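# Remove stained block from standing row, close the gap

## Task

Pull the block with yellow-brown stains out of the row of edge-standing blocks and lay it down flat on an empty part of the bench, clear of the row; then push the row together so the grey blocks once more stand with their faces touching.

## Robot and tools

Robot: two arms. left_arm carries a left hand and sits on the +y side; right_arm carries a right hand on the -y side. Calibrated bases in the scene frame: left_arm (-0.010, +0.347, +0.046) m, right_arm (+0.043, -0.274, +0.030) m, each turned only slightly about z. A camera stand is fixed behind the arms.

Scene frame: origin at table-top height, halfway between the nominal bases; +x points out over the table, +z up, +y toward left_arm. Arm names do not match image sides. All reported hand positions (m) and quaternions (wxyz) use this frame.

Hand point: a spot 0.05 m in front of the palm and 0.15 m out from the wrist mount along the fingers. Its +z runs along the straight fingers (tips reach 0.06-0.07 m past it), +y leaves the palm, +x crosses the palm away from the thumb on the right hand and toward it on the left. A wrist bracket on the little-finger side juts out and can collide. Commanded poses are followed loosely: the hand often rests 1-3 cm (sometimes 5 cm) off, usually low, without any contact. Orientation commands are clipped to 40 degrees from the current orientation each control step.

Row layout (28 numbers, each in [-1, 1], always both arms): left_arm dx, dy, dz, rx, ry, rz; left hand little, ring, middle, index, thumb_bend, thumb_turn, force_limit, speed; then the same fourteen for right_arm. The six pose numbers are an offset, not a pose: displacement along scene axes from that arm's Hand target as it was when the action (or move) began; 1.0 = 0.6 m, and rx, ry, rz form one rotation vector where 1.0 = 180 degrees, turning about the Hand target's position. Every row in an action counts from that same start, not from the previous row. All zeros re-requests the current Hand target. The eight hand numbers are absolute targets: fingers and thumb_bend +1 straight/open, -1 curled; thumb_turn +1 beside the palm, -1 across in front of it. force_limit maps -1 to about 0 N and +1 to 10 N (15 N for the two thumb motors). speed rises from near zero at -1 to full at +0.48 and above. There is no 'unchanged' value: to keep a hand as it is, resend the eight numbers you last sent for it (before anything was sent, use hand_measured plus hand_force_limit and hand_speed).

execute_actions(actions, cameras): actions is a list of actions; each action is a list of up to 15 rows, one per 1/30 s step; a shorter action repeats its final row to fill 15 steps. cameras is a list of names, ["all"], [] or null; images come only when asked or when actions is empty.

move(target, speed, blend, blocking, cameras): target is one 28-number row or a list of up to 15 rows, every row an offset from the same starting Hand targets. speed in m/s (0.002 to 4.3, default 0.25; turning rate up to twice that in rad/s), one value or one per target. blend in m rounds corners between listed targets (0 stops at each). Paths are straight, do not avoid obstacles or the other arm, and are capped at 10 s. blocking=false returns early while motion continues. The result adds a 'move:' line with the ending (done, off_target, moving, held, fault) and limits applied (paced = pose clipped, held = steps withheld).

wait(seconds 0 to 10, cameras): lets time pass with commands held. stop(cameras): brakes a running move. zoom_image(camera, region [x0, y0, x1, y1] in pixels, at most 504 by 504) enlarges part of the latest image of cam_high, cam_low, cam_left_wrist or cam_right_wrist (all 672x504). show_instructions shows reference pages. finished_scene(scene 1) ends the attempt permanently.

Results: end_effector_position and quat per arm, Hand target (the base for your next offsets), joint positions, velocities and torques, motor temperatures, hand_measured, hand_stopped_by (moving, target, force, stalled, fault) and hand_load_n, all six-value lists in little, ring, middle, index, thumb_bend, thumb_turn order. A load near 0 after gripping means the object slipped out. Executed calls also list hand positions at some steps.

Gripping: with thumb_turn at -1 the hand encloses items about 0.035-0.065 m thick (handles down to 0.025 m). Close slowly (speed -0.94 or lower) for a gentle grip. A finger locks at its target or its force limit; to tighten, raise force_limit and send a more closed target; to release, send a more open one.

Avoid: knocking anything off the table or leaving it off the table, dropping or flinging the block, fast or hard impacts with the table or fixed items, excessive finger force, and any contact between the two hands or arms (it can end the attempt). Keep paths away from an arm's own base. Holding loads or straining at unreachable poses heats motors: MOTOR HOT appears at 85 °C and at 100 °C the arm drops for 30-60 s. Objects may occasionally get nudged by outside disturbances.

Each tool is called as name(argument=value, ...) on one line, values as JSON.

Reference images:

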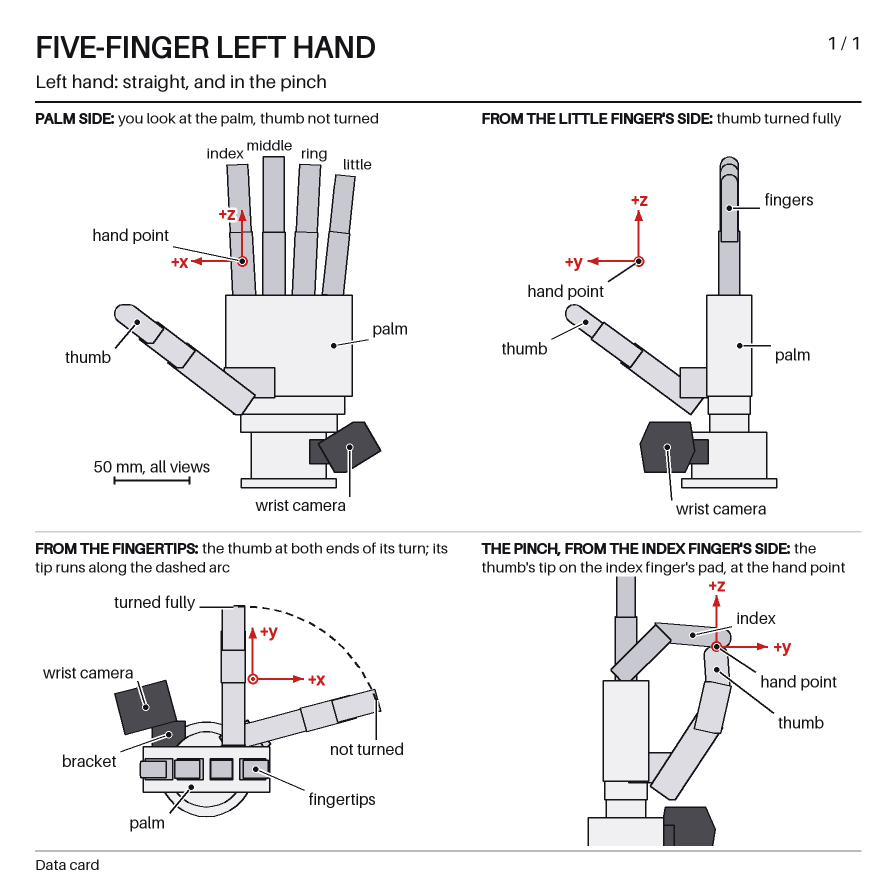

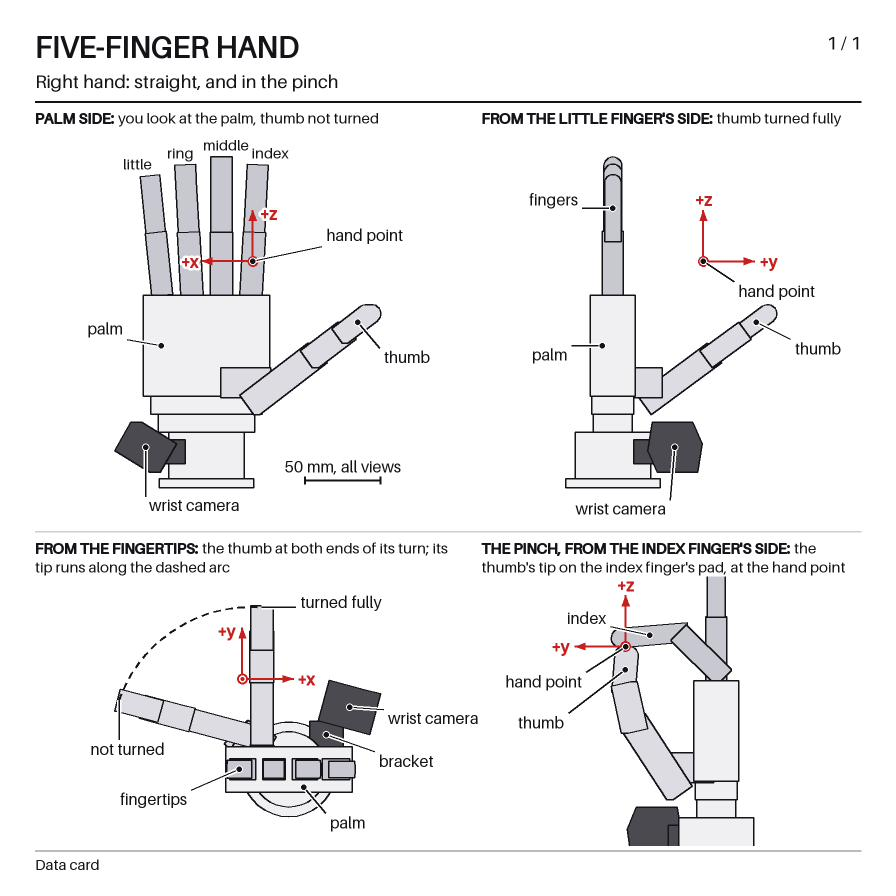

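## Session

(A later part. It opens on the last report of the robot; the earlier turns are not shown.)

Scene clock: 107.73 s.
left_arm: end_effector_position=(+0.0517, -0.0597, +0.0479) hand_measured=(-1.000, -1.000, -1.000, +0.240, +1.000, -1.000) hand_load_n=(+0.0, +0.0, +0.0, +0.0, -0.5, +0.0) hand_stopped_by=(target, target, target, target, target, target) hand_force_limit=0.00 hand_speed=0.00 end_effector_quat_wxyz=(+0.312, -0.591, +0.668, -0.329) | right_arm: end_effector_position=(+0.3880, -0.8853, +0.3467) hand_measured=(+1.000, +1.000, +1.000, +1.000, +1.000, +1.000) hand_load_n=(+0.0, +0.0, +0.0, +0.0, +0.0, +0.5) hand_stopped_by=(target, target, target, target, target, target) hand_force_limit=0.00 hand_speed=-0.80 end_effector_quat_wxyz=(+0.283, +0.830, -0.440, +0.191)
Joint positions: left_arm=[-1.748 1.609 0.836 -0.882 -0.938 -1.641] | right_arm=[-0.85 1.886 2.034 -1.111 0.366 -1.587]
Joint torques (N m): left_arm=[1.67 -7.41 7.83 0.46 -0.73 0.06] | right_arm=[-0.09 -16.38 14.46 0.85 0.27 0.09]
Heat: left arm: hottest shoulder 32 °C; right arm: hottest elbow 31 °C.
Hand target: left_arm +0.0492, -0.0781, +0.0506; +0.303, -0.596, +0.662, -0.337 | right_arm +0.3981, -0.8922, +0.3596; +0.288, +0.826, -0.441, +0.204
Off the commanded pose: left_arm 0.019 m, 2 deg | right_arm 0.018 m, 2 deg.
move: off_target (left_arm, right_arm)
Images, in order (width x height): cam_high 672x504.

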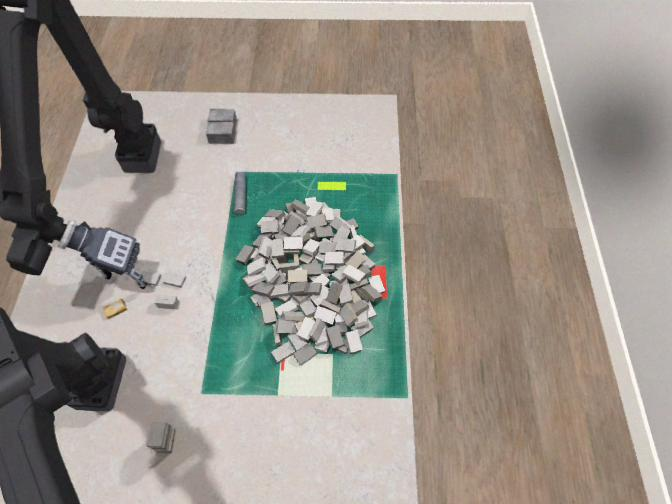

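move(target=[[0,-0.01,-0.0467, 0,0,0, -1,-1,-1,0.24,1,-1,0,0, 0,0,0,0,0,0, 1,1,1,1,1,1,0,-0.8]], speed=[0.1], cameras=["cam_high"])

zoom_image(camera="cam_high", region=[100, 250, 200, 325])

Scene clock: 108.93 s.
left_arm: end_effector_position=(+0.0508, -0.0682, +0.0266) hand_measured=(-1.000, -1.000, -1.000, +0.240, +1.000, -1.000) hand_load_n=(+0.0, +0.0, +0.0, +0.0, +0.0, -3.0) hand_stopped_by=(target, target, target, target, target, target) hand_force_limit=0.00 hand_speed=0.00 end_effector_quat_wxyz=(+0.310, -0.591, +0.666, -0.332) | right_arm: end_effector_position=(+0.3880, -0.8853, +0.3467) hand_measured=(+1.000, +1.000, +1.000, +1.000, +1.000, +1.000) hand_load_n=(+0.0, +0.0, +0.0, +0.0, +0.0, +0.0) hand_stopped_by=(target, target, target, target, target, target) hand_force_limit=0.00 hand_speed=-0.80 end_effector_quat_wxyz=(+0.283, +0.830, -0.440, +0.191)
Joint positions: left_arm=[-1.748 1.672 0.838 -0.815 -0.942 -1.641] | right_arm=[-0.85 1.886 2.034 -1.111 0.366 -1.587]
Joint torques (N m): left_arm=[1.96 -7.77 6.97 0.49 -0.62 0.12] | right_arm=[-0.73 -15.91 14.63 0.68 0.29 0.1]
Heat: left arm: hottest shoulder 32 °C; right arm: hottest elbow 31 °C.
Hand target: left_arm +0.0492, -0.0839, +0.0224; +0.303, -0.596, +0.662, -0.337 | right_arm +0.3981, -0.8922, +0.3596; +0.288, +0.826, -0.441, +0.204
Off the commanded pose: left_arm 0.016 m, 1 deg | right_arm 0.018 m, 2 deg.
move: off_target (left_arm, right_arm)
Images, in order (width x height): cam_high 672x504.

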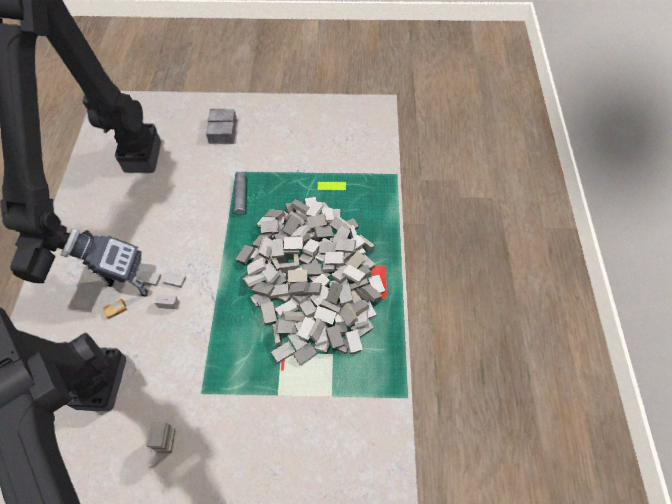

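Scaled by 5.040 from the camera's 672x504 image, which has a finer 960x720 frame.

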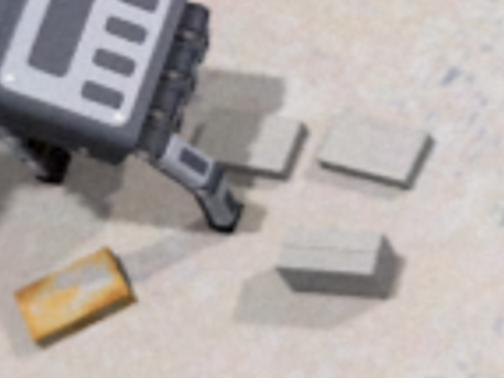

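move(target=[[0,0.0,0.02, 0,0,0, -1,-1,-1,0.24,1,-1,0,0, 0,0,0,0,0,0, 1,1,1,1,1,1,0,-0.8],[0,0.11,0.025, 0,0,0, -1,-1,-1,0.24,1,-1,0,0, 0,0,0,0,0,0, 1,1,1,1,1,1,0,-0.8]], speed=[0.1,0.06], cameras=["cam_high"])

zoom_image(camera="cam_high", region=[100, 250, 200, 325])

Scene clock: 111.83 s.
left_arm: end_effector_position=(+0.0521, -0.0196, +0.0330) hand_measured=(-1.000, -1.000, -1.000, +0.240, +1.000, -1.000) hand_load_n=(+0.0, +0.0, +0.0, +0.0, +0.0, +0.0) hand_stopped_by=(target, target, target, target, target, target) hand_force_limit=0.00 hand_speed=0.00 end_effector_quat_wxyz=(+0.308, -0.594, +0.664, -0.334) | right_arm: end_effector_position=(+0.3880, -0.8853, +0.3467) hand_measured=(+1.000, +1.000, +1.000, +1.000, +1.000, +1.000) hand_load_n=(+0.0, +0.0, -0.5, +0.0, +0.0, +0.0) hand_stopped_by=(target, target, target, target, target, target) hand_force_limit=0.00 hand_speed=-0.80 end_effector_quat_wxyz=(+0.283, +0.830, -0.440, +0.191)
Joint positions: left_arm=[-1.766 1.557 0.709 -0.823 -0.939 -1.678] | right_arm=[-0.85 1.886 2.034 -1.111 0.366 -1.587]
Joint torques (N m): left_arm=[1.32 -9.41 4.25 -0.54 -0.57 -0.03] | right_arm=[-0.56 -16.32 14.53 0.58 0.28 0.1]
Heat: left arm: hottest shoulder 32 °C; right arm: hottest elbow 31 °C.
Hand target: left_arm +0.0491, -0.0181, +0.0375; +0.303, -0.596, +0.662, -0.337 | right_arm +0.3981, -0.8922, +0.3596; +0.288, +0.826, -0.441, +0.204
Off the commanded pose: left_arm 0.006 m, 1 deg | right_arm 0.018 m, 2 deg.
move: off_target (right_arm)
Images, in order (width x height): cam_high 672x504.

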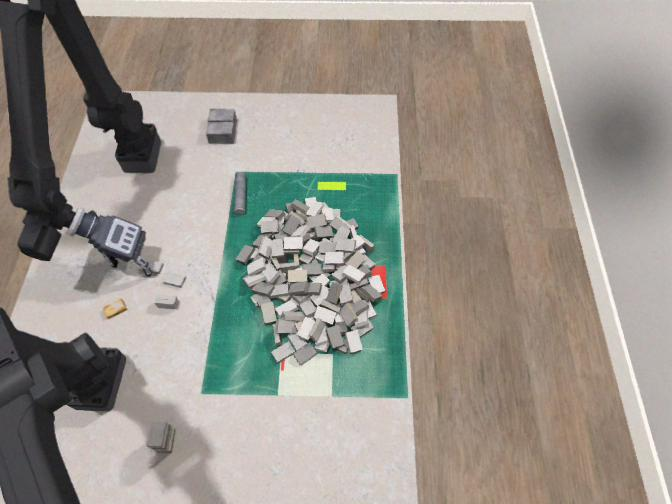

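Scaled by 5.040 from the camera's 672x504 image, which has a finer 960x720 frame.

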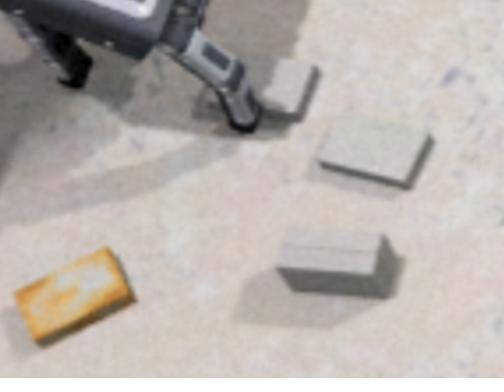

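move(target=[[0.025,-0.01,0.00, 0,0,0, -1,-1,-1,0.24,1,-1,0,0, 0,0,0,0,0,0, 1,1,1,1,1,1,0,-0.8],[0.025,0.045,0.006, 0,0,0, -1,-1,-1,0.24,1,-1,0,0, 0,0,0,0,0,0, 1,1,1,1,1,1,0,-0.8],[0.025,0.02,0.1, 0,0,0, -1,-1,-1,0.24,1,-1,0,0, 0,0,0,0,0,0, 1,1,1,1,1,1,0,-0.8]], speed=[0.1,0.06,0.15], cameras=["cam_high"])

zoom_image(camera="cam_high", region=[100, 250, 200, 325])

Scene clock: 115.17 s.
left_arm: end_effector_position=(+0.0663, +0.0092, +0.0836) hand_measured=(-1.000, -1.000, -1.000, +0.240, +1.000, -1.000) hand_load_n=(+0.0, +0.0, +0.5, +0.0, +0.0, +0.0) hand_stopped_by=(target, target, target, target, target, target) hand_force_limit=0.00 hand_speed=0.00 end_effector_quat_wxyz=(+0.314, -0.592, +0.666, -0.328) | right_arm: end_effector_position=(+0.3880, -0.8853, +0.3467) hand_measured=(+1.000, +1.000, +1.000, +1.000, +1.000, +1.000) hand_load_n=(+0.0, +0.5, +0.0, +0.0, +0.0, +0.0) hand_stopped_by=(target, target, target, target, target, target) hand_force_limit=0.00 hand_speed=-0.80 end_effector_quat_wxyz=(+0.283, +0.830, -0.440, +0.191)
Joint positions: left_arm=[-1.736 1.365 0.685 -0.969 -0.941 -1.63] | right_arm=[-0.85 1.886 2.034 -1.111 0.366 -1.587]
Joint torques (N m): left_arm=[2.2 -6.59 8.4 -0.31 -0.63 0.16] | right_arm=[-0.67 -15.21 14.56 0.81 0.28 0.07]
Heat: left arm: hottest shoulder 32 °C; right arm: hottest elbow 31 °C.
Hand target: left_arm +0.0641, -0.0062, +0.0976; +0.303, -0.596, +0.662, -0.337 | right_arm +0.3981, -0.8922, +0.3596; +0.288, +0.826, -0.441, +0.204
Off the commanded pose: left_arm 0.021 m, 2 deg | right_arm 0.018 m, 2 deg.
move: off_target (left_arm, right_arm)
Images, in order (width x height): cam_high 672x504.

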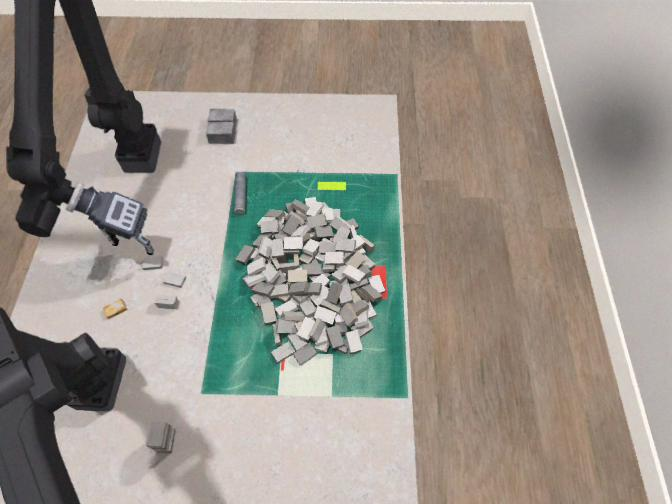

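Scaled by 5.040 from the camera's 672x504 image, which has a finer 960x720 frame.

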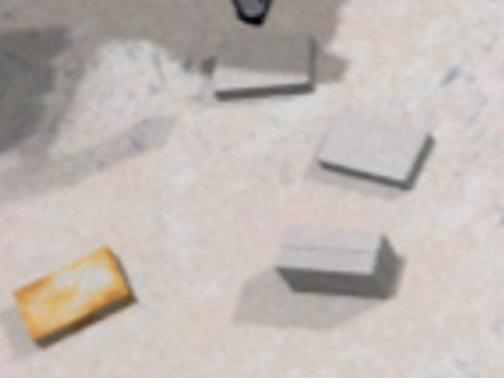

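move(target=[[0.1565,-0.06,0.08, 0,0,0, -1,-1,-1,0.24,1,-1,0,0, 0,0,0,0,0,0, 1,1,1,1,1,1,0,-0.8],[0.1565,-0.0513,-0.0377, 0,0,0, -1,-1,-1,0.24,1,-1,0,0, 0,0,0,0,0,0, 1,1,1,1,1,1,0,-0.8]], speed=[0.2,0.15], cameras=["cam_high","cam_left_wrist"])

zoom_image(camera="cam_high", region=[120, 240, 220, 315])

zoom_image(camera="cam_left_wrist", region=[130, 120, 430, 340])

Scene clock: 118.70 s.
left_arm: end_effector_position=(+0.1548, -0.0383, +0.0811) hand_measured=(-1.000, -1.000, -1.000, +0.240, +1.000, -1.000) hand_load_n=(+0.0, +0.0, +0.0, +0.0, +0.0, +0.0) hand_stopped_by=(target, target, target, target, target, target) hand_force_limit=0.00 hand_speed=0.00 end_effector_quat_wxyz=(+0.299, -0.599, +0.659, -0.343) | right_arm: end_effector_position=(+0.3880, -0.8853, +0.3467) hand_measured=(+1.000, +1.000, +1.000, +1.000, +1.000, +1.000) hand_load_n=(+0.0, +0.0, +0.0, +0.0, +0.0, +0.0) hand_stopped_by=(target, target, target, target, target, target) hand_force_limit=0.00 hand_speed=-0.80 end_effector_quat_wxyz=(+0.283, +0.830, -0.440, +0.191)
Joint positions: left_arm=[-1.458 1.407 0.7 -0.525 -0.9 -1.169] | right_arm=[-0.85 1.886 2.034 -1.111 0.366 -1.587]
Joint torques (N m): left_arm=[2.73 -6.36 6.08 0.7 -0.55 0.2] | right_arm=[-0.21 -15.68 14.54 0.8 0.27 0.1]
Heat: left arm: hottest shoulder 32 °C; right arm: hottest elbow 31 °C.
Hand target: left_arm +0.1581, -0.0369, +0.0749; +0.303, -0.596, +0.662, -0.337 | right_arm +0.3981, -0.8922, +0.3596; +0.288, +0.826, -0.441, +0.204
Off the commanded pose: left_arm 0.007 m, 1 deg | right_arm 0.018 m, 2 deg.
move: off_target (right_arm)
Images, in order (width x height): cam_high 672x504, cam_left_wrist 672x504.

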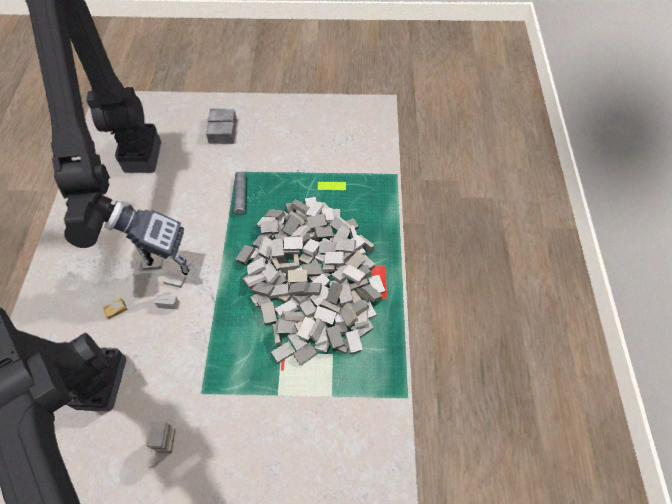

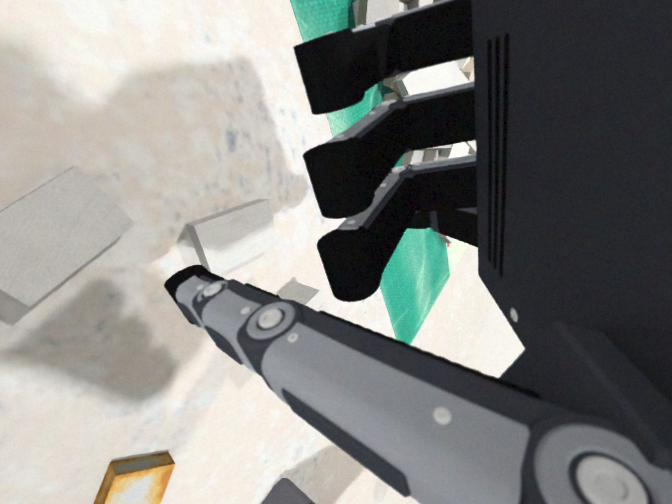

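Scaled by 5.040 from the camera's 672x504 image, which has a finer 960x720 frame.

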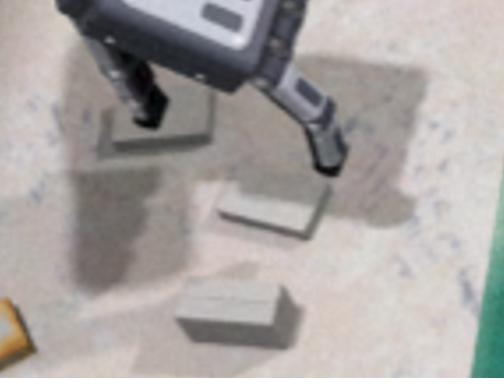

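Scaled by 1.680 from the camera's 672x504 image, which has a finer 960x720 frame.

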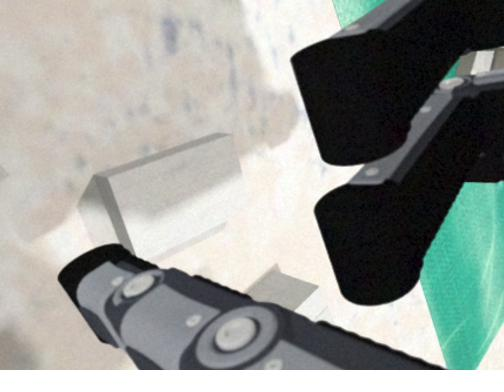

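move(target=[[0.0,0.0,-0.06, 0,0,0, -1,-1,-1,0.24,1,-1,0,0, 0,0,0,0,0,0, 1,1,1,1,1,1,0,-0.8]], speed=[0.1], cameras=["cam_high","cam_left_wrist"])

zoom_image(camera="cam_high", region=[130, 250, 210, 310])

zoom_image(camera="cam_left_wrist", region=[130, 120, 430, 340])

Scene clock: 121.40 s.
left_arm: end_effector_position=(+0.1551, -0.0402, +0.0468) hand_measured=(-1.000, -1.000, -1.000, +0.240, +1.000, -1.000) hand_load_n=(+0.0, +0.0, +0.0, +0.0, +0.0, +0.0) hand_stopped_by=(target, target, target, target, target, target) hand_force_limit=0.00 hand_speed=0.00 end_effector_quat_wxyz=(+0.298, -0.599, +0.659, -0.345) | right_arm: end_effector_position=(+0.3880, -0.8853, +0.3467) hand_measured=(+1.000, +1.000, +1.000, +1.000, +1.000, +1.000) hand_load_n=(+0.0, +0.0, +0.0, +0.0, +0.0, +0.0) hand_stopped_by=(target, target, target, target, target, target) hand_force_limit=0.00 hand_speed=-0.80 end_effector_quat_wxyz=(+0.283, +0.830, -0.440, +0.191)
Joint positions: left_arm=[-1.458 1.492 0.665 -0.401 -0.9 -1.169] | right_arm=[-0.85 1.886 2.034 -1.111 0.366 -1.587]
Joint torques (N m): left_arm=[3.19 -6.01 5.35 0.75 -0.51 0.23] | right_arm=[-0.15 -15.85 14.5 0.66 0.26 0.09]
Heat: left arm: hottest shoulder 32 °C; right arm: hottest elbow 31 °C.
Hand target: left_arm +0.1581, -0.0368, +0.0389; +0.303, -0.596, +0.662, -0.337 | right_arm +0.3981, -0.8922, +0.3596; +0.288, +0.826, -0.441, +0.204
Off the commanded pose: left_arm 0.009 m, 1 deg | right_arm 0.018 m, 2 deg.
move: off_target (right_arm)
Images, in order (width x height): cam_high 672x504, cam_left_wrist 672x504.

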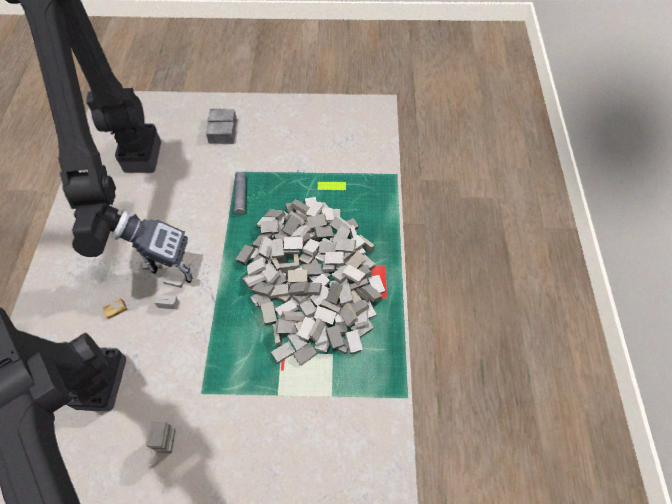

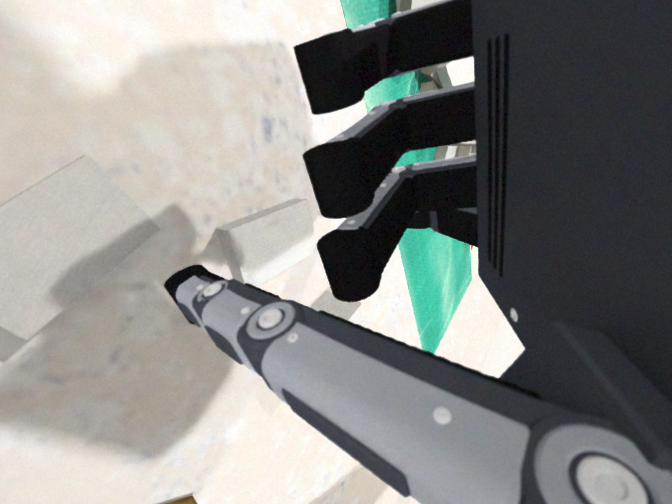

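Scaled by 6.300 from the camera's 672x504 image, which has a finer 960x720 frame.

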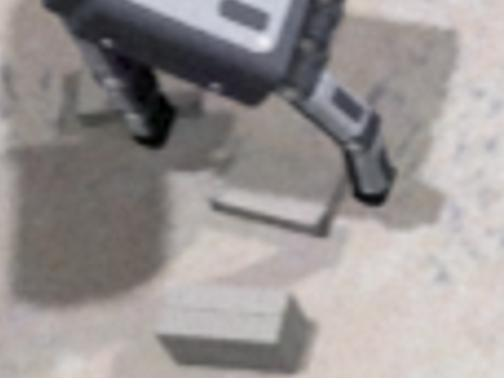

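Scaled by 1.680 from the camera's 672x504 image, which has a finer 960x720 frame.

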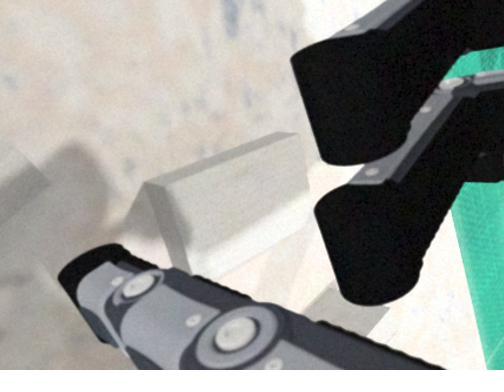

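move(target=[[0.0175,-0.002,-0.03, 0,0,0, -1,-1,-1,0.24,1,-1,0,0, 0,0,0,0,0,0, 1,1,1,1,1,1,0,-0.8]], speed=[0.1], cameras=["cam_high","cam_left_wrist"])

zoom_image(camera="cam_high", region=[130, 250, 210, 310])

zoom_image(camera="cam_left_wrist", region=[130, 120, 430, 340])

Scene clock: 123.20 s.
left_arm: end_effector_position=(+0.1662, -0.0425, +0.0298) hand_measured=(-1.000, -1.000, -1.000, +0.240, +1.000, -1.000) hand_load_n=(+0.0, +0.0, +0.0, +0.0, +0.0, +0.0) hand_stopped_by=(target, target, target, target, target, target) hand_force_limit=0.00 hand_speed=0.00 end_effector_quat_wxyz=(+0.297, -0.600, +0.658, -0.346) | right_arm: end_effector_position=(+0.3880, -0.8853, +0.3467) hand_measured=(+1.000, +1.000, +1.000, +1.000, +1.000, +1.000) hand_load_n=(+0.0, +0.0, +0.0, +0.0, +0.0, +0.0) hand_stopped_by=(target, target, target, target, target, target) hand_force_limit=0.00 hand_speed=-0.80 end_effector_quat_wxyz=(+0.283, +0.830, -0.440, +0.191)
Joint positions: left_arm=[-1.428 1.543 0.653 -0.301 -0.891 -1.126] | right_arm=[-0.85 1.886 2.034 -1.111 0.366 -1.587]
Joint torques (N m): left_arm=[2.08 -6.53 4.72 0.81 -0.52 0.26] | right_arm=[-0.09 -16.15 14.45 0.88 0.27 0.09]
Heat: left arm: hottest shoulder 32 °C; right arm: hottest elbow 31 °C.
Hand target: left_arm +0.1686, -0.0379, +0.0208; +0.303, -0.596, +0.662, -0.337 | right_arm +0.3981, -0.8922, +0.3596; +0.288, +0.826, -0.441, +0.204
Off the commanded pose: left_arm 0.010 m, 1 deg | right_arm 0.018 m, 2 deg.
move: off_target (right_arm)
Images, in order (width x height): cam_high 672x504, cam_left_wrist 672x504.

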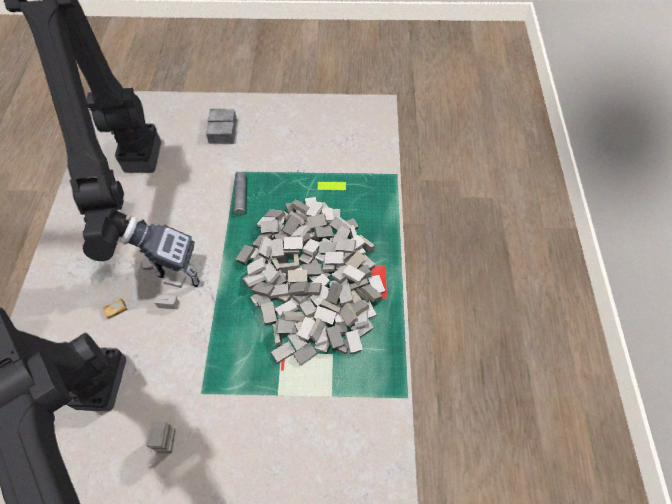

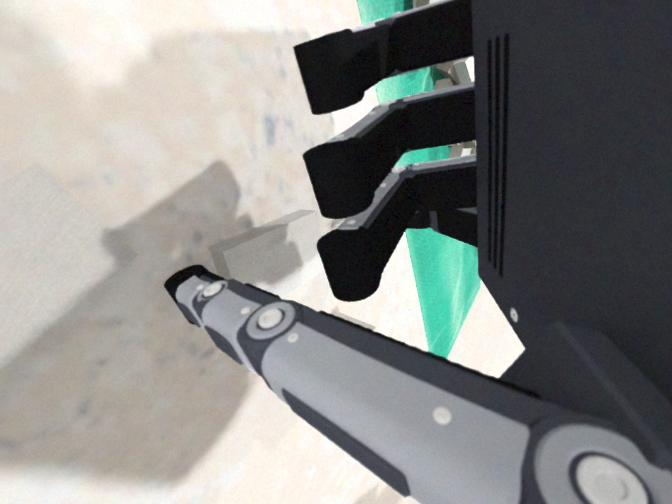

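Scaled by 6.300 from the camera's 672x504 image, which has a finer 960x720 frame.

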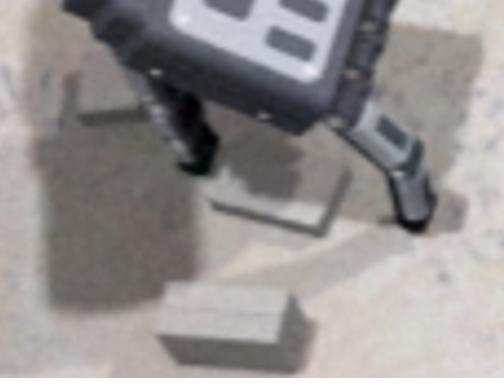

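Scaled by 1.680 from the camera's 672x504 image, which has a finer 960x720 frame.

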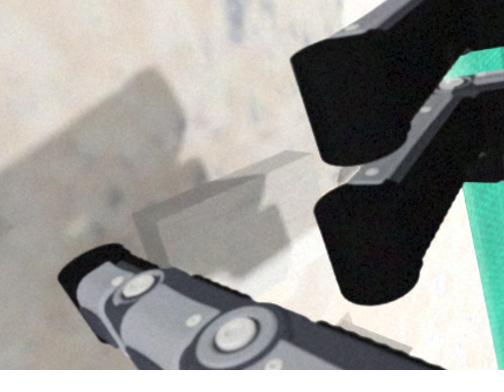

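move(target=[[-0.02,-0.0,-0.01, 0,0,0, -1,-1,-1,0.24,1,-1,0,0, 0,0,0,0,0,0, 1,1,1,1,1,1,0,-0.8]], speed=[0.1], cameras=["cam_high","cam_left_wrist"])

zoom_image(camera="cam_high", region=[130, 250, 210, 310])

Scene clock: 124.90 s.
left_arm: end_effector_position=(+0.1623, -0.0435, +0.0271) hand_measured=(-1.000, -1.000, -1.000, +0.240, +1.000, -1.000) hand_load_n=(+0.0, +0.0, +0.0, +0.0, -0.5, -1.0) hand_stopped_by=(target, target, target, target, target, target) hand_force_limit=0.00 hand_speed=0.00 end_effector_quat_wxyz=(+0.299, -0.599, +0.657, -0.348) | right_arm: end_effector_position=(+0.3880, -0.8853, +0.3467) hand_measured=(+1.000, +1.000, +1.000, +1.000, +1.000, +1.000) hand_load_n=(+0.0, +0.0, +0.0, +0.0, +0.0, +0.0) hand_stopped_by=(target, target, target, target, target, target) hand_force_limit=0.00 hand_speed=-0.80 end_effector_quat_wxyz=(+0.283, +0.830, -0.440, +0.191)
Joint positions: left_arm=[-1.442 1.553 0.653 -0.302 -0.901 -1.142] | right_arm=[-0.85 1.886 2.034 -1.111 0.366 -1.587]
Joint torques (N m): left_arm=[0.91 -6.07 4.56 0.2 -0.54 -0.01] | right_arm=[-0.38 -16.09 14.32 0.87 0.25 0.07]
Heat: left arm: hottest shoulder 32 °C; right arm: hottest elbow 31 °C.
Hand target: left_arm +0.1566, -0.0379, +0.0148; +0.303, -0.596, +0.662, -0.337 | right_arm +0.3981, -0.8922, +0.3596; +0.288, +0.826, -0.441, +0.204
Off the commanded pose: left_arm 0.015 m, 1 deg | right_arm 0.018 m, 2 deg.
move: off_target (left_arm, right_arm)
Images, in order (width x height): cam_high 672x504, cam_left_wrist 672x504.

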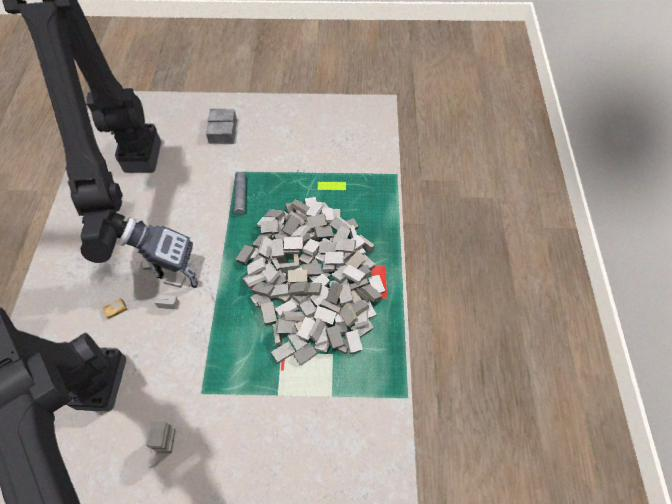

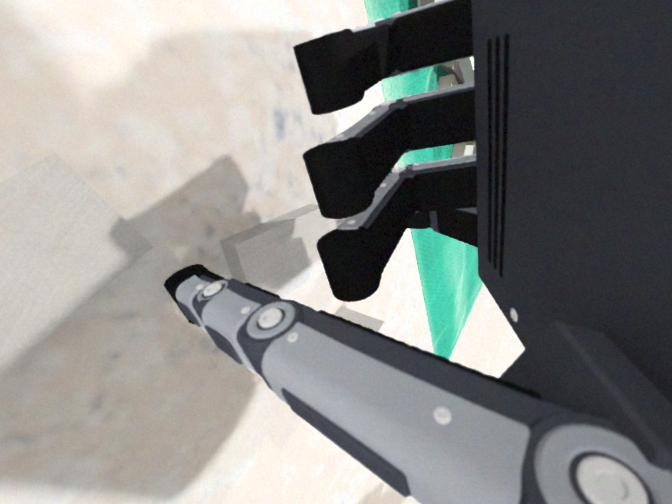

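Scaled by 6.300 from the camera's 672x504 image, which has a finer 960x720 frame.

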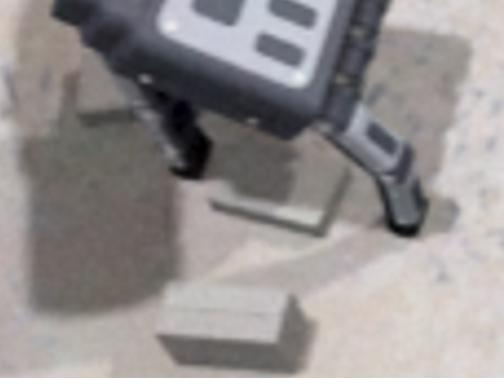

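move(target=[[-0.008,-0.0,0.004, 0,0,0, -1,-1,-1,0.24,1,-1,0,0, 0,0,0,0,0,0, 1,1,1,1,1,1,0,-0.8]], speed=[0.1], cameras=["cam_high"])

zoom_image(camera="cam_high", region=[130, 250, 210, 310])

Scene clock: 126.37 s.
left_arm: end_effector_position=(+0.1591, -0.0416, +0.0268) hand_measured=(-1.000, -1.000, -1.000, +0.240, +1.000, -1.000) hand_load_n=(+0.0, +0.0, +0.0, +0.0, -1.5, +0.0) hand_stopped_by=(target, target, target, target, target, target) hand_force_limit=0.00 hand_speed=0.00 end_effector_quat_wxyz=(+0.301, -0.601, +0.654, -0.347) | right_arm: end_effector_position=(+0.3880, -0.8853, +0.3467) hand_measured=(+1.000, +1.000, +1.000, +1.000, +1.000, +1.000) hand_load_n=(+0.0, +0.0, +0.0, +0.0, +0.0, +0.0) hand_stopped_by=(target, target, target, target, target, target) hand_force_limit=0.00 hand_speed=-0.80 end_effector_quat_wxyz=(+0.283, +0.830, -0.440, +0.191)
Joint positions: left_arm=[-1.453 1.553 0.653 -0.324 -0.909 -1.171] | right_arm=[-0.85 1.886 2.034 -1.111 0.366 -1.587]
Joint torques (N m): left_arm=[0.26 -6.65 4.85 -0.01 -0.43 -0.01] | right_arm=[-0.38 -15.79 14.53 0.66 0.24 0.05]
Heat: left arm: hottest shoulder 32 °C; right arm: hottest elbow 31 °C.
Hand target: left_arm +0.1517, -0.0379, +0.0172; -0.303, +0.596, -0.662, +0.337 | right_arm +0.3981, -0.8922, +0.3596; +0.288, +0.826, -0.441, +0.204
Off the commanded pose: left_arm 0.013 m, 2 deg | right_arm 0.018 m, 2 deg.
move: off_target (left_arm, right_arm)
Images, in order (width x height): cam_high 672x504.

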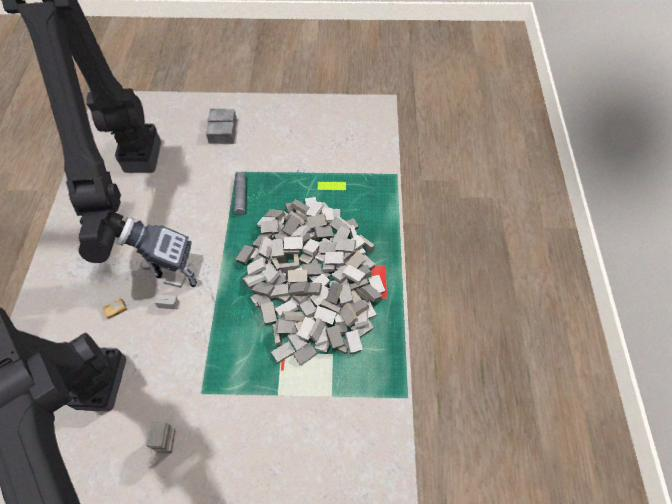

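Scaled by 6.300 from the camera's 672x504 image, which has a finer 960x720 frame.

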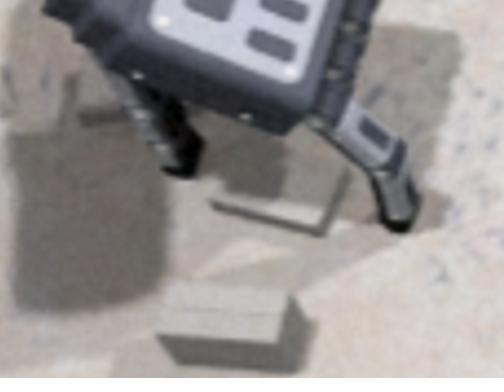

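move(target=[[0,0,0, 0,0,0, -1,-1,-1,-0.1,0.78,-1,-0.6,-0.94, 0,0,0,0,0,0, 1,1,1,1,1,1,0,-0.8]], cameras=["cam_high","cam_left_wrist"])

zoom_image(camera="cam_high", region=[130, 250, 210, 310])

Scene clock: 129.20 s.
left_arm: end_effector_position=(+0.1532, -0.0424, +0.0259) hand_measured=(-1.000, -1.000, -1.000, -0.100, +0.880, -1.000) hand_load_n=(+0.0, +0.0, +0.0, +0.5, +2.5, -2.5) hand_stopped_by=(target, target, target, target, force, target) hand_force_limit=-0.60 hand_speed=-0.94 end_effector_quat_wxyz=(+0.300, -0.596, +0.660, -0.346) | right_arm: end_effector_position=(+0.3880, -0.8853, +0.3467) hand_measured=(+1.000, +1.000, +1.000, +1.000, +1.000, +1.000) hand_load_n=(+0.0, +0.0, +0.0, +0.0, +0.0, +0.0) hand_stopped_by=(target, target, target, target, target, target) hand_force_limit=0.00 hand_speed=-0.80 end_effector_quat_wxyz=(+0.283, +0.830, -0.440, +0.191)
Joint positions: left_arm=[-1.466 1.553 0.653 -0.331 -0.907 -1.171] | right_arm=[-0.85 1.886 2.034 -1.111 0.366 -1.587]
Joint torques (N m): left_arm=[2.43 -7.3 4.92 0.35 -0.51 -0.02] | right_arm=[-0.15 -15.74 14.56 0.59 0.26 0.09]
Heat: left arm: hottest shoulder 32 °C; right arm: hottest elbow 31 °C.
Hand target: left_arm +0.1517, -0.0380, +0.0172; +0.303, -0.596, +0.662, -0.337 | right_arm +0.3981, -0.8922, +0.3596; +0.288, +0.826, -0.441, +0.204
Off the commanded pose: left_arm 0.010 m, 1 deg | right_arm 0.018 m, 2 deg.
move: off_target (right_arm)
Images, in order (width x height): cam_high 672x504, cam_left_wrist 672x504.

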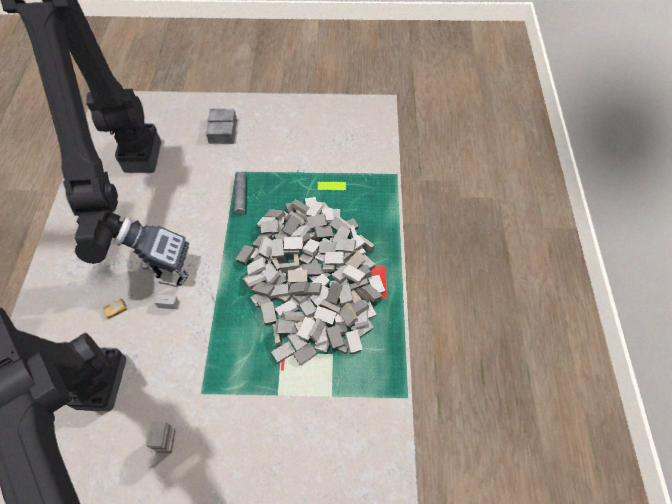

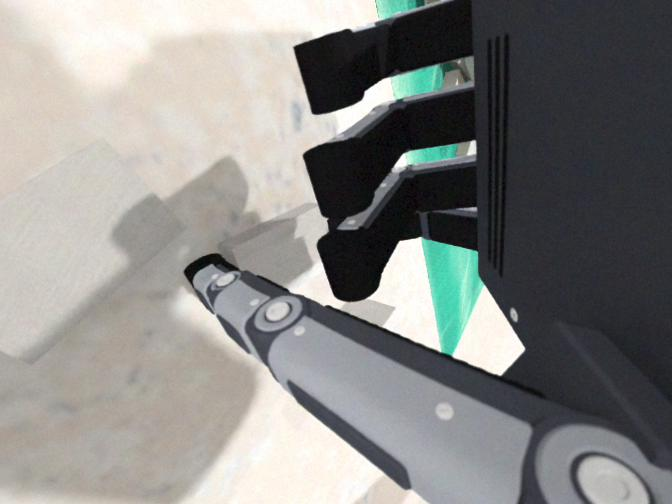

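Scaled by 6.300 from the camera's 672x504 image, which has a finer 960x720 frame.

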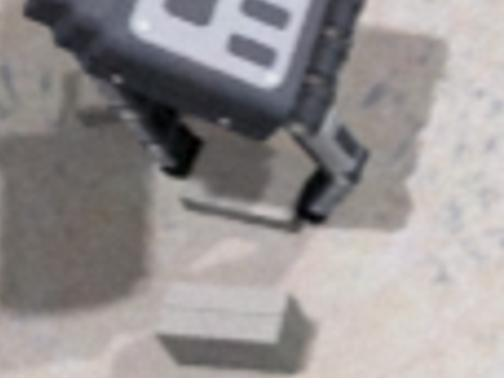

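move(target=[[0,0,0.013, 0,0,0, -1,-1,-1,-0.1,0.88,-1,-0.6,-0.94, 0,0,0,0,0,0, 1,1,1,1,1,1,0,-0.8]])

Scene clock: 130.47 s.
left_arm: end_effector_position=(+0.1529, -0.0403, +0.0256) hand_measured=(-1.000, -1.000, -1.000, -0.100, +0.880, -1.000) hand_load_n=(+0.0, +0.0, +0.0, +0.5, +0.0, +1.5) hand_stopped_by=(target, target, target, target, target, target) hand_force_limit=-0.60 hand_speed=-0.94 end_effector_quat_wxyz=(+0.300, -0.599, +0.658, -0.344) | right_arm: end_effector_position=(+0.3880, -0.8853, +0.3467) hand_measured=(+1.000, +1.000, +1.000, +1.000, +1.000, +1.000) hand_load_n=(+0.0, +0.0, +0.0, +0.0, +0.0, +0.0) hand_stopped_by=(target, target, target, target, target, target) hand_force_limit=0.00 hand_speed=-0.80 end_effector_quat_wxyz=(+0.283, +0.830, -0.440, +0.191)
Joint positions: left_arm=[-1.466 1.552 0.653 -0.345 -0.907 -1.184] | right_arm=[-0.85 1.886 2.034 -1.111 0.366 -1.587]
Joint torques (N m): left_arm=[2.02 -8.18 5.27 -0.1 -0.55 0.14] | right_arm=[-0.5 -15.85 14.54 0.76 0.26 0.11]
Heat: left arm: hottest shoulder 32 °C; right arm: hottest elbow 31 °C.
Hand target: left_arm +0.1517, -0.0379, +0.0250; +0.303, -0.596, +0.662, -0.337 | right_arm +0.3981, -0.8922, +0.3596; +0.288, +0.826, -0.441, +0.204
Off the commanded pose: left_arm 0.003 m, 1 deg | right_arm 0.018 m, 2 deg.
move: off_target (right_arm)

move(target=[[0,0,0.013, 0,0,0, -1,-1,-1,-0.1,0.88,-1,-0.6,-0.94, 0,0,0,0,0,0, 1,1,1,1,1,1,0,-0.8]])

Scene clock: 131.53 s.
left_arm: end_effector_position=(+0.1520, -0.0336, +0.0255) hand_measured=(-1.000, -1.000, -1.000, -0.100, +0.880, -1.000) hand_load_n=(+0.0, +0.0, +0.0, +0.5, +0.0, +0.5) hand_stopped_by=(target, target, target, target, target, target) hand_force_limit=-0.60 hand_speed=-0.94 end_effector_quat_wxyz=(+0.307, -0.596, +0.663, -0.334) | right_arm: end_effector_position=(+0.3880, -0.8853, +0.3467) hand_measured=(+1.000, +1.000, +1.000, +1.000, +1.000, +1.000) hand_load_n=(+0.0, +0.0, +0.0, +0.0, +0.0, +0.0) hand_stopped_by=(target, target, target, target, target, target) hand_force_limit=0.00 hand_speed=-0.80 end_effector_quat_wxyz=(+0.283, +0.830, -0.440, +0.191)
Joint positions: left_arm=[-1.466 1.545 0.653 -0.378 -0.907 -1.185] | right_arm=[-0.85 1.886 2.034 -1.111 0.366 -1.587]
Joint torques (N m): left_arm=[1.61 -9.35 5.78 0.01 -0.5 0.12] | right_arm=[-0.15 -16.44 14.46 0.75 0.27 0.06]
Heat: left arm: hottest shoulder 32 °C; right arm: hottest elbow 31 °C.
Hand target: left_arm +0.1517, -0.0379, +0.0327; +0.303, -0.596, +0.663, -0.337 | right_arm +0.3981, -0.8922, +0.3596; +0.288, +0.826, -0.441, +0.204
Off the commanded pose: left_arm 0.009 m, 1 deg | right_arm 0.018 m, 2 deg.
move: off_target (right_arm)

wait(seconds=0.1, cameras=["cam_high","cam_left_wrist"])

zoom_image(camera="cam_high", region=[140, 255, 200, 300])

zoom_image(camera="cam_left_wrist", region=[130, 170, 430, 370])

Scene clock: 131.90 s.
left_arm: end_effector_position=(+0.1520, -0.0336, +0.0255) hand_measured=(-1.000, -1.000, -1.000, -0.100, +0.880, -1.000) hand_load_n=(+0.0, +0.0, +0.0, +0.5, +0.0, +0.5) hand_stopped_by=(target, target, target, target, target, target) hand_force_limit=-0.60 hand_speed=-0.94 end_effector_quat_wxyz=(+0.307, -0.596, +0.663, -0.334) | right_arm: end_effector_position=(+0.3880, -0.8853, +0.3467) hand_measured=(+1.000, +1.000, +1.000, +1.000, +1.000, +1.000) hand_load_n=(+0.5, +0.0, +0.0, +0.0, +0.0, +0.0) hand_stopped_by=(target, target, target, target, target, target) hand_force_limit=0.00 hand_speed=-0.80 end_effector_quat_wxyz=(+0.283, +0.830, -0.440, +0.191)
Joint positions: left_arm=[-1.466 1.545 0.653 -0.378 -0.907 -1.185] | right_arm=[-0.85 1.886 2.034 -1.111 0.366 -1.587]
Joint torques (N m): left_arm=[2.37 -9.41 5.9 0.02 -0.52 0.13] | right_arm=[-0.44 -16.38 14.6 0.62 0.23 0.08]
Heat: left arm: hottest shoulder 32 °C; right arm: hottest elbow 31 °C.
Hand target: left_arm +0.1517, -0.0379, +0.0327; +0.303, -0.596, +0.663, -0.337 | right_arm +0.3981, -0.8922, +0.3596; +0.288, +0.826, -0.441, +0.204
Off the commanded pose: left_arm 0.009 m, 1 deg | right_arm 0.018 m, 2 deg.
wait: 0.10 s; at rest from the start
Images, in order (width x height): cam_high 672x504, cam_left_wrist 672x504.

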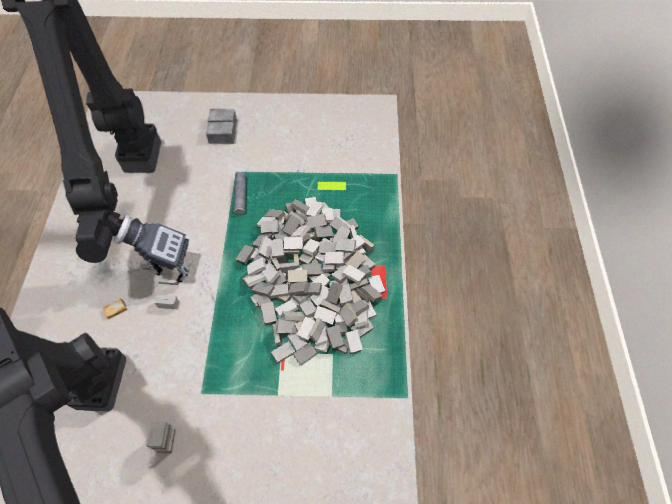

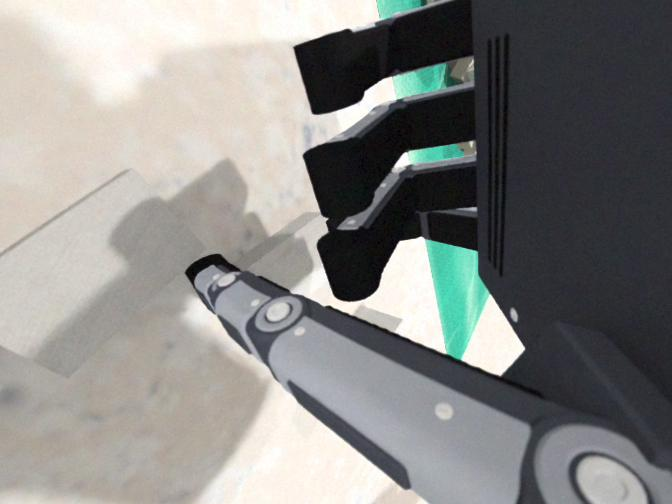

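Scaled by 8.400 from the camera's 672x504 image, which has a finer 960x720 frame.

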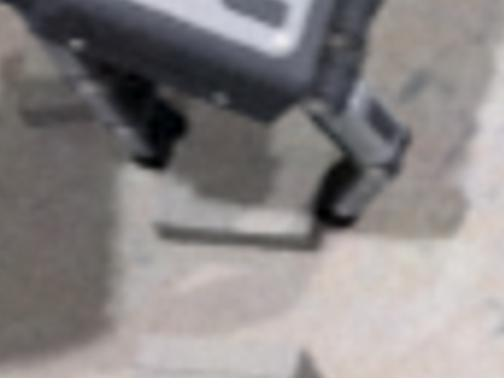

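Scaled by 1.680 from the camera's 672x504 image, which has a finer 960x720 frame.

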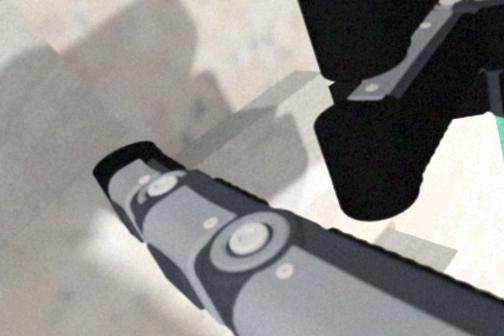

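move(target=[[0,0,0.0, 0,0,0, -1,-1,-1,0.24,1,-1,0,0, 0,0,0,0,0,0, 1,1,1,1,1,1,0,-0.8],[0.0,0.0,0.12, 0,0,0, -1,-1,-1,0.24,1,-1,0,0, 0,0,0,0,0,0, 1,1,1,1,1,1,0,-0.8],[0.0,0.15,0.12, 0,0,0, -1,-1,-1,0.24,1,-1,0,0, 0,0,0,0,0,0, 1,1,1,1,1,1,0,-0.8]], speed=0.2, cameras=["cam_high","cam_left_wrist"])

zoom_image(camera="cam_high", region=[100, 245, 200, 320])

Scene clock: 137.77 s.
left_arm: end_effector_position=(+0.1502, +0.0471, +0.1039) hand_measured=(-1.000, -1.000, -1.000, +0.240, +1.000, -1.000) hand_load_n=(+0.0, +0.0, +0.0, +0.0, +0.0, +0.0) hand_stopped_by=(target, target, target, target, target, target) hand_force_limit=0.00 hand_speed=0.00 end_effector_quat_wxyz=(+0.301, -0.598, +0.661, -0.340) | right_arm: end_effector_position=(+0.3880, -0.8853, +0.3467) hand_measured=(+1.000, +1.000, +1.000, +1.000, +1.000, +1.000) hand_load_n=(+0.0, +0.0, +0.0, +0.0, +0.0, +0.0) hand_stopped_by=(target, target, target, target, target, target) hand_force_limit=0.00 hand_speed=-0.80 end_effector_quat_wxyz=(+0.283, +0.830, -0.440, +0.191)
Joint positions: left_arm=[-1.43 1.107 0.525 -0.627 -0.891 -1.128] | right_arm=[-0.85 1.886 2.034 -1.111 0.366 -1.587]
Joint torques (N m): left_arm=[3.02 -5.01 6.43 0.44 -0.5 0.23] | right_arm=[-0.38 -15.79 14.57 0.68 0.3 0.05]
Heat: left arm: hottest shoulder 32 °C; right arm: hottest elbow 31 °C.
Hand target: left_arm +0.1517, +0.0521, +0.1047; +0.303, -0.596, +0.663, -0.337 | right_arm +0.3981, -0.8922, +0.3596; +0.288, +0.826, -0.441, +0.204
Off the commanded pose: left_arm 0.005 m, 0 deg | right_arm 0.018 m, 2 deg.
move: off_target (right_arm)
Images, in order (width x height): cam_high 672x504, cam_left_wrist 672x504.

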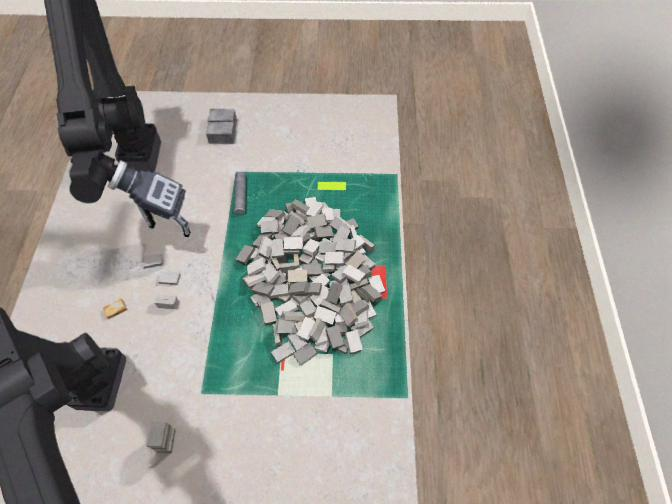

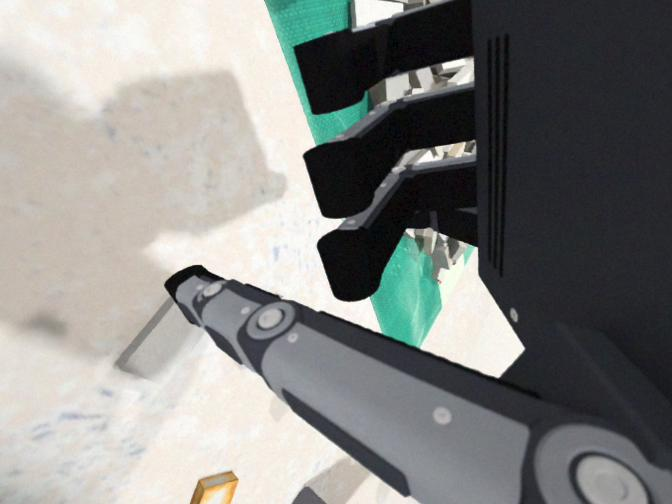

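Scaled by 5.040 from the camera's 672x504 image, which has a finer 960x720 frame.

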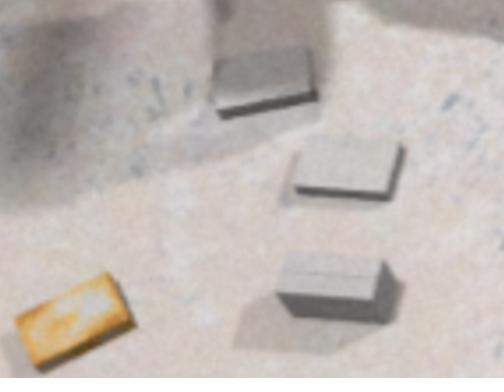

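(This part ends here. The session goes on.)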